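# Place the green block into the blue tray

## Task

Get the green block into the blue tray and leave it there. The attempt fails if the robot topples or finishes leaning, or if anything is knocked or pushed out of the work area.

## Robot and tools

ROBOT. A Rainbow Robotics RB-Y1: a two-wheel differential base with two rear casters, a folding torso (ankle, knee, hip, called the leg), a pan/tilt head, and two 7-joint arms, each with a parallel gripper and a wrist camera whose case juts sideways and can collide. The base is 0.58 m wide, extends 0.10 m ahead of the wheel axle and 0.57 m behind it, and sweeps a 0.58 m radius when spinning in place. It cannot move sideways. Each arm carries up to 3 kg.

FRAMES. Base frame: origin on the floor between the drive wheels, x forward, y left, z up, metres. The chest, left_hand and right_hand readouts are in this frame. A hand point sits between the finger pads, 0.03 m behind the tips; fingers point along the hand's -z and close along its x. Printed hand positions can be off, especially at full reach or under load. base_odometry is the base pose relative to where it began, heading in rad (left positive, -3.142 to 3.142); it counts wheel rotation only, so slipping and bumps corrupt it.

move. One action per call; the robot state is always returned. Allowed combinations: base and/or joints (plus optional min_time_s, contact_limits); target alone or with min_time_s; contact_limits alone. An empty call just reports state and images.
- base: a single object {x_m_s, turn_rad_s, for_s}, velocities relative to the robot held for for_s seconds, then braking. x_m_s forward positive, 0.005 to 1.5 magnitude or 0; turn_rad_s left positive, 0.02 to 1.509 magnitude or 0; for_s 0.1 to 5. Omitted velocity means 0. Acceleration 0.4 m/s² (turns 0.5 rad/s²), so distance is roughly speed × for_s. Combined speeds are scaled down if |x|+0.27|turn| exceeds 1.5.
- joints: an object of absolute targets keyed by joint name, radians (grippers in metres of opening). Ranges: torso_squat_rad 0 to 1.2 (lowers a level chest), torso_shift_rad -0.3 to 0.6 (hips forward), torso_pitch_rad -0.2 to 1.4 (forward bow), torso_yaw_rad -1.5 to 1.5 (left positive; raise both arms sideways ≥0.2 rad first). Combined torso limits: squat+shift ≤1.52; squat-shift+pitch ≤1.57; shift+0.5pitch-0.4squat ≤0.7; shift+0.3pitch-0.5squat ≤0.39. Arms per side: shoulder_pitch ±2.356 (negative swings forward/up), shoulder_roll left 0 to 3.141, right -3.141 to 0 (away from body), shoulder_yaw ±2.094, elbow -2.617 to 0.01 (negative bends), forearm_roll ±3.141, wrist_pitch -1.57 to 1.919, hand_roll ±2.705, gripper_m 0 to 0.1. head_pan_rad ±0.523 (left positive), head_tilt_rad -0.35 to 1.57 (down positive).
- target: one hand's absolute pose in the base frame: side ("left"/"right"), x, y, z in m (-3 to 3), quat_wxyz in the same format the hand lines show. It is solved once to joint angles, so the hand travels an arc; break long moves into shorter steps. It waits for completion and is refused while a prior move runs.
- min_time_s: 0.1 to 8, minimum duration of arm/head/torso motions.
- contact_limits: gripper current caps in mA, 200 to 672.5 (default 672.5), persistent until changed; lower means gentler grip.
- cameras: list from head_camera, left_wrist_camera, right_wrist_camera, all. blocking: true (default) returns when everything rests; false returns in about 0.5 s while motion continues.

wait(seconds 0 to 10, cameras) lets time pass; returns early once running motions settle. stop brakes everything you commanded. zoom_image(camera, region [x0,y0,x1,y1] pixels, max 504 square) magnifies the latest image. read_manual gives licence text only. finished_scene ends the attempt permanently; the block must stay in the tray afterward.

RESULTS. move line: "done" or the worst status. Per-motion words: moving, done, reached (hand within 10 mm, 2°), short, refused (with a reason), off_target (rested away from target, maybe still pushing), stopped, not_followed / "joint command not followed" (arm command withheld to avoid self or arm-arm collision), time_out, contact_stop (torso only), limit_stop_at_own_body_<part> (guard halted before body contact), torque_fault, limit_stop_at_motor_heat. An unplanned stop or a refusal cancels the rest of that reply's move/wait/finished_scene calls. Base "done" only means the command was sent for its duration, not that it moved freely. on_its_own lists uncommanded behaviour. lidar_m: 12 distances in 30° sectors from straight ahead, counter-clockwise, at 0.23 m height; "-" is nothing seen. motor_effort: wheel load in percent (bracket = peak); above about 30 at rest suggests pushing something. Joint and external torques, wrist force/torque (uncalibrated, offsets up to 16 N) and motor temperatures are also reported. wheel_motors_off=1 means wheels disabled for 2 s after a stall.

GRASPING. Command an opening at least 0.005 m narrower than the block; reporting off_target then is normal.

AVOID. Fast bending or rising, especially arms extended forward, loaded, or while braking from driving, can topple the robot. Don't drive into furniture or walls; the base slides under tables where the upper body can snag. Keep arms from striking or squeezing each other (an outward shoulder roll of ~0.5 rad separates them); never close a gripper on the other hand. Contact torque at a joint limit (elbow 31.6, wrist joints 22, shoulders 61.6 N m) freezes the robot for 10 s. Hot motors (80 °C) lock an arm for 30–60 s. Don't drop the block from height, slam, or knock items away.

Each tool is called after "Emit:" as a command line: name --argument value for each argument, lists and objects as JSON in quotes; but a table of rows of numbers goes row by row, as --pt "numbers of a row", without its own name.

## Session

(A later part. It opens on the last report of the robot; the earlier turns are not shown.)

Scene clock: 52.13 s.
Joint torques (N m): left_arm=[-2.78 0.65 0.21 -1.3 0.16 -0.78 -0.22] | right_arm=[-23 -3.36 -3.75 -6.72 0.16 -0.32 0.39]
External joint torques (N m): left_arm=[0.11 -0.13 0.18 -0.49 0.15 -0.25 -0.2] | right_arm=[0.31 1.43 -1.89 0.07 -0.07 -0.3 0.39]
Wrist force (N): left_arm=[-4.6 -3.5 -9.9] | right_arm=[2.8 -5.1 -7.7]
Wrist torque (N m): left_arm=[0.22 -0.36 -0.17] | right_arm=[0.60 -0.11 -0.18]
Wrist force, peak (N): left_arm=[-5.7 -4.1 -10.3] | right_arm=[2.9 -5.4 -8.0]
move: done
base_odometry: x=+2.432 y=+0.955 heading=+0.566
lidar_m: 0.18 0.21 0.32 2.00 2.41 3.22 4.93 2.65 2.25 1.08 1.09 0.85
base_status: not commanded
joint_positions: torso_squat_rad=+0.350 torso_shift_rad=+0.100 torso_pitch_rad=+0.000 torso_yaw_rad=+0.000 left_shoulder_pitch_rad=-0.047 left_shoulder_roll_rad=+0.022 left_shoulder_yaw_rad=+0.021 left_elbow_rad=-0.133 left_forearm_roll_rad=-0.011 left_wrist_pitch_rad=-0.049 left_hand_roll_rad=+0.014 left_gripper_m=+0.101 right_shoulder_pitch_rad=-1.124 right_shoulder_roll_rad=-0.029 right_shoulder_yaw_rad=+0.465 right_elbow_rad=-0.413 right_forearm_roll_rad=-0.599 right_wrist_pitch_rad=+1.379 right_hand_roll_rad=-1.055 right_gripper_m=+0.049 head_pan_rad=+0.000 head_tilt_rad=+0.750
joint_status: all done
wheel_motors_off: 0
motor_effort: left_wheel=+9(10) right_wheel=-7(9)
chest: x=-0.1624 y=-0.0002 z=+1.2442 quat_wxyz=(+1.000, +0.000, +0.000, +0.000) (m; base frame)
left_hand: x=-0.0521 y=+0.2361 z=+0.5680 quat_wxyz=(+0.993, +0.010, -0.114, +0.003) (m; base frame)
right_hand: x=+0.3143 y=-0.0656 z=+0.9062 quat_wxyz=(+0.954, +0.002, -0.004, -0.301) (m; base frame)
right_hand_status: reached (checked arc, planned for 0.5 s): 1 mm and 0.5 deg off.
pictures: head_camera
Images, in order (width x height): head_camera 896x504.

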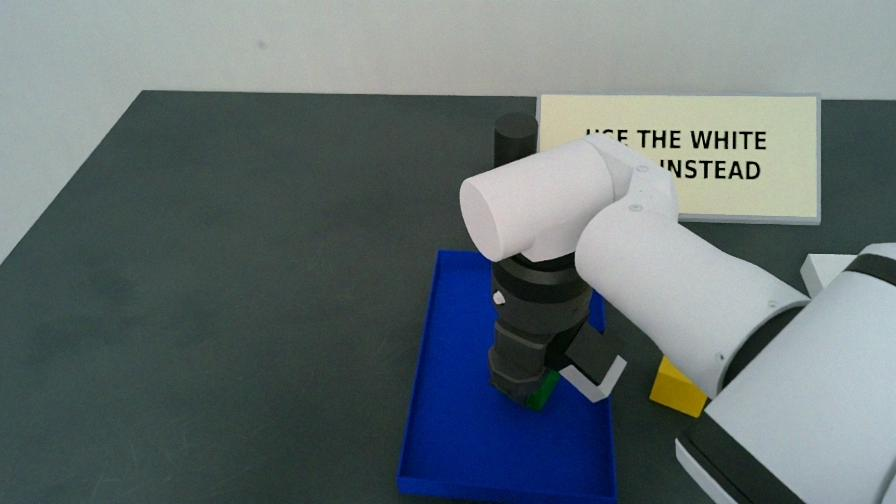

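Emit:
move --target '{"side":"right","x":0.315,"y":-0.065,"z":0.9025,"quat_wxyz":[0.954,0,0,-0.301]}' --min_time_s 0.5

Emit:
move --joints '{"right_gripper_m":0.075}'

Emit:
move --target '{"side":"right","x":0.315,"y":-0.065,"z":1.02,"quat_wxyz":[0.954,0,0,-0.301]}' --min_time_s 1.2 --cameras '["right_wrist_camera","head_camera"]'

Scene clock: 53.47 s.
Joint torques (N m): left_arm=[-2.8 0.44 -0.27 -1.01 0.04 -0.75 0.13] | right_arm=[-23.15 -3.51 -3.32 -6.43 0.12 -0.39 0.4]
External joint torques (N m): left_arm=[0.09 -0.34 -0.31 -0.2 0.03 -0.22 0.15] | right_arm=[0.19 1.43 -1.78 0.23 -0.11 -0.36 0.4]
Wrist force (N): left_arm=[-4.9 -4.0 -9.9] | right_arm=[2.8 -5.0 -7.7]
Wrist torque (N m): left_arm=[0.24 -0.40 -0.14] | right_arm=[0.57 -0.11 -0.19]
Wrist force, peak (N): left_arm=[-6.0 -3.9 -10.1] | right_arm=[2.8 -5.5 -8.2]
move: done
base_odometry: x=+2.432 y=+0.955 heading=+0.566
lidar_m: 0.19 0.20 0.32 2.00 2.41 3.21 4.92 2.64 2.25 1.09 1.09 0.85
base_status: not commanded
joint_positions: torso_squat_rad=+0.350 torso_shift_rad=+0.100 torso_pitch_rad=+0.000 torso_yaw_rad=+0.000 left_shoulder_pitch_rad=-0.047 left_shoulder_roll_rad=+0.022 left_shoulder_yaw_rad=+0.021 left_elbow_rad=-0.133 left_forearm_roll_rad=-0.011 left_wrist_pitch_rad=-0.049 left_hand_roll_rad=+0.014 left_gripper_m=+0.101 right_shoulder_pitch_rad=-1.147 right_shoulder_roll_rad=-0.014 right_shoulder_yaw_rad=+0.459 right_elbow_rad=-0.346 right_forearm_roll_rad=-0.604 right_wrist_pitch_rad=+1.343 right_hand_roll_rad=-1.035 right_gripper_m=+0.049 head_pan_rad=+0.000 head_tilt_rad=+0.750
joint_status: all done
wheel_motors_off: 0
motor_effort: left_wheel=+9(9) right_wheel=-8(9)
chest: x=-0.1624 y=-0.0002 z=+1.2442 quat_wxyz=(+1.000, +0.000, +0.000, +0.000) (m; base frame)
left_hand: x=-0.0521 y=+0.2361 z=+0.5680 quat_wxyz=(+0.993, +0.010, -0.114, +0.003) (m; base frame)
right_hand: x=+0.3145 y=-0.0655 z=+0.9026 quat_wxyz=(+0.954, +0.002, -0.004, -0.301) (m; base frame)
right_hand_status: reached (checked arc, planned for 0.5 s): 1 mm and 0.5 deg off.
pictures: none

Scene clock: 54.23 s.
Joint torques (N m): left_arm=[-3.2 0.54 -0.23 -1.39 0.2 -0.58 -0.04] | right_arm=[-23.01 -3.34 -3.42 -6.55 0.16 -0.38 0.42]
External joint torques (N m): left_arm=[-0.31 -0.24 -0.26 -0.58 0.2 -0.05 -0.03] | right_arm=[0.32 1.61 -1.87 0.11 -0.07 -0.36 0.42]
Wrist force (N): left_arm=[-5.6 -4.3 -9.7] | right_arm=[2.8 -5.1 -6.8]
Wrist torque (N m): left_arm=[0.31 -0.49 -0.16] | right_arm=[0.59 -0.13 -0.18]
Wrist force, peak (N): left_arm=[-5.4 -4.4 -10.5] | right_arm=[2.7 -5.2 -7.9]
move: done
base_odometry: x=+2.432 y=+0.955 heading=+0.566
lidar_m: 0.19 0.21 0.31 2.00 2.40 3.22 4.93 2.65 2.24 1.07 1.08 0.86
base_status: not commanded
joint_positions: torso_squat_rad=+0.350 torso_shift_rad=+0.100 torso_pitch_rad=+0.000 torso_yaw_rad=+0.000 left_shoulder_pitch_rad=-0.047 left_shoulder_roll_rad=+0.022 left_shoulder_yaw_rad=+0.021 left_elbow_rad=-0.133 left_forearm_roll_rad=-0.011 left_wrist_pitch_rad=-0.049 left_hand_roll_rad=+0.014 left_gripper_m=+0.101 right_shoulder_pitch_rad=-1.147 right_shoulder_roll_rad=-0.014 right_shoulder_yaw_rad=+0.459 right_elbow_rad=-0.346 right_forearm_roll_rad=-0.604 right_wrist_pitch_rad=+1.343 right_hand_roll_rad=-1.035 right_gripper_m=+0.075 head_pan_rad=+0.000 head_tilt_rad=+0.750
joint_status: all done
wheel_motors_off: 0
motor_effort: left_wheel=+8(9) right_wheel=-7(9)
chest: x=-0.1624 y=-0.0002 z=+1.2442 quat_wxyz=(+1.000, +0.000, +0.000, +0.000) (m; base frame)
left_hand: x=-0.0521 y=+0.2361 z=+0.5680 quat_wxyz=(+0.993, +0.010, -0.114, +0.003) (m; base frame)
right_hand: x=+0.3145 y=-0.0655 z=+0.9026 quat_wxyz=(+0.954, +0.002, -0.004, -0.301) (m; base frame)
pictures: none

Scene clock: 55.83 s.
Joint torques (N m): left_arm=[-3.58 1.24 0.65 -0.89 0.02 -0.72 0.2] | right_arm=[-21.39 -5.79 -5.47 -7.53 -0.01 -0.12 -0.06]
External joint torques (N m): left_arm=[-0.68 0.46 0.62 -0.08 0.02 -0.19 0.21] | right_arm=[2.41 -0.32 -1.4 -0.43 -0.23 -0.13 -0.06]
Wrist force (N): left_arm=[-5.3 -4.4 -9.8] | right_arm=[2.8 -4.9 -7.1]
Wrist torque (N m): left_arm=[0.30 -0.48 -0.15] | right_arm=[0.61 -0.12 -0.12]
Wrist force, peak (N): left_arm=[-5.0 -4.3 -10.5] | right_arm=[3.3 -5.8 -7.2]
move: done
base_odometry: x=+2.432 y=+0.955 heading=+0.566
lidar_m: 0.19 0.21 0.33 2.00 2.41 3.21 4.93 2.65 2.25 1.08 1.08 0.85
base_status: not commanded
joint_positions: torso_squat_rad=+0.350 torso_shift_rad=+0.100 torso_pitch_rad=+0.000 torso_yaw_rad=+0.000 left_shoulder_pitch_rad=-0.047 left_shoulder_roll_rad=+0.022 left_shoulder_yaw_rad=+0.021 left_elbow_rad=-0.133 left_forearm_roll_rad=-0.011 left_wrist_pitch_rad=-0.049 left_hand_roll_rad=+0.014 left_gripper_m=+0.101 right_shoulder_pitch_rad=-1.129 right_shoulder_roll_rad=-0.158 right_shoulder_yaw_rad=+0.419 right_elbow_rad=-0.878 right_forearm_roll_rad=-0.642 right_wrist_pitch_rad=+1.798 right_hand_roll_rad=-1.195 right_gripper_m=+0.075 head_pan_rad=+0.000 head_tilt_rad=+0.750
joint_status: all done
wheel_motors_off: 0
motor_effort: left_wheel=+8(10) right_wheel=-8(9)
chest: x=-0.1624 y=-0.0002 z=+1.2442 quat_wxyz=(+1.000, +0.000, +0.000, +0.000) (m; base frame)
left_hand: x=-0.0521 y=+0.2361 z=+0.5680 quat_wxyz=(+0.993, +0.010, -0.114, +0.003) (m; base frame)
right_hand: x=+0.3148 y=-0.0649 z=+1.0203 quat_wxyz=(+0.954, -0.001, +0.002, -0.301) (m; base frame)
right_hand_status: reached (checked arc, planned for 1.2 s): 0 mm and 0.2 deg off.
pictures: head_camera, right_wrist_camera
Images, in order (width x height): head_camera 896x504, right_wrist_camera 644x364.

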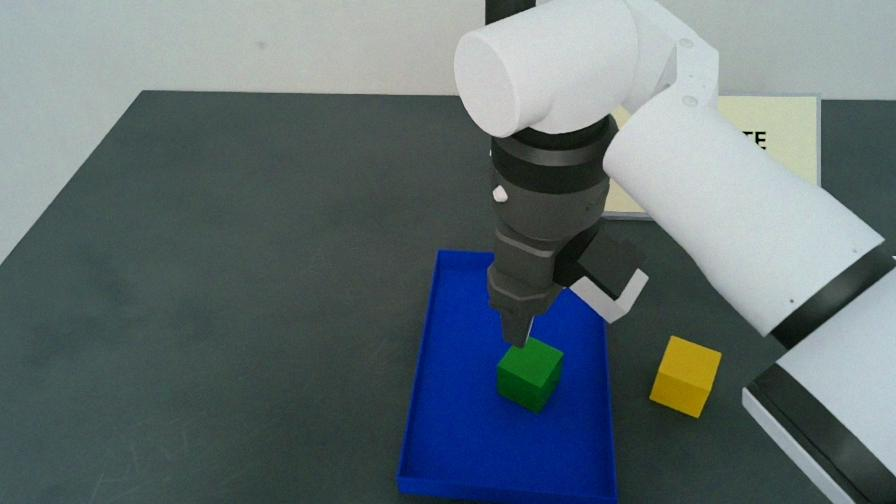

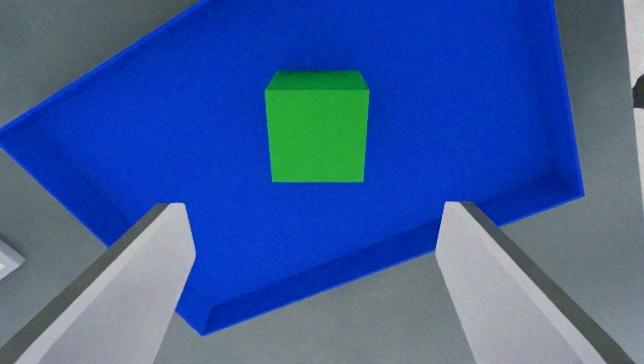

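Emit:
finished_scene

The scene is finished: the task was done.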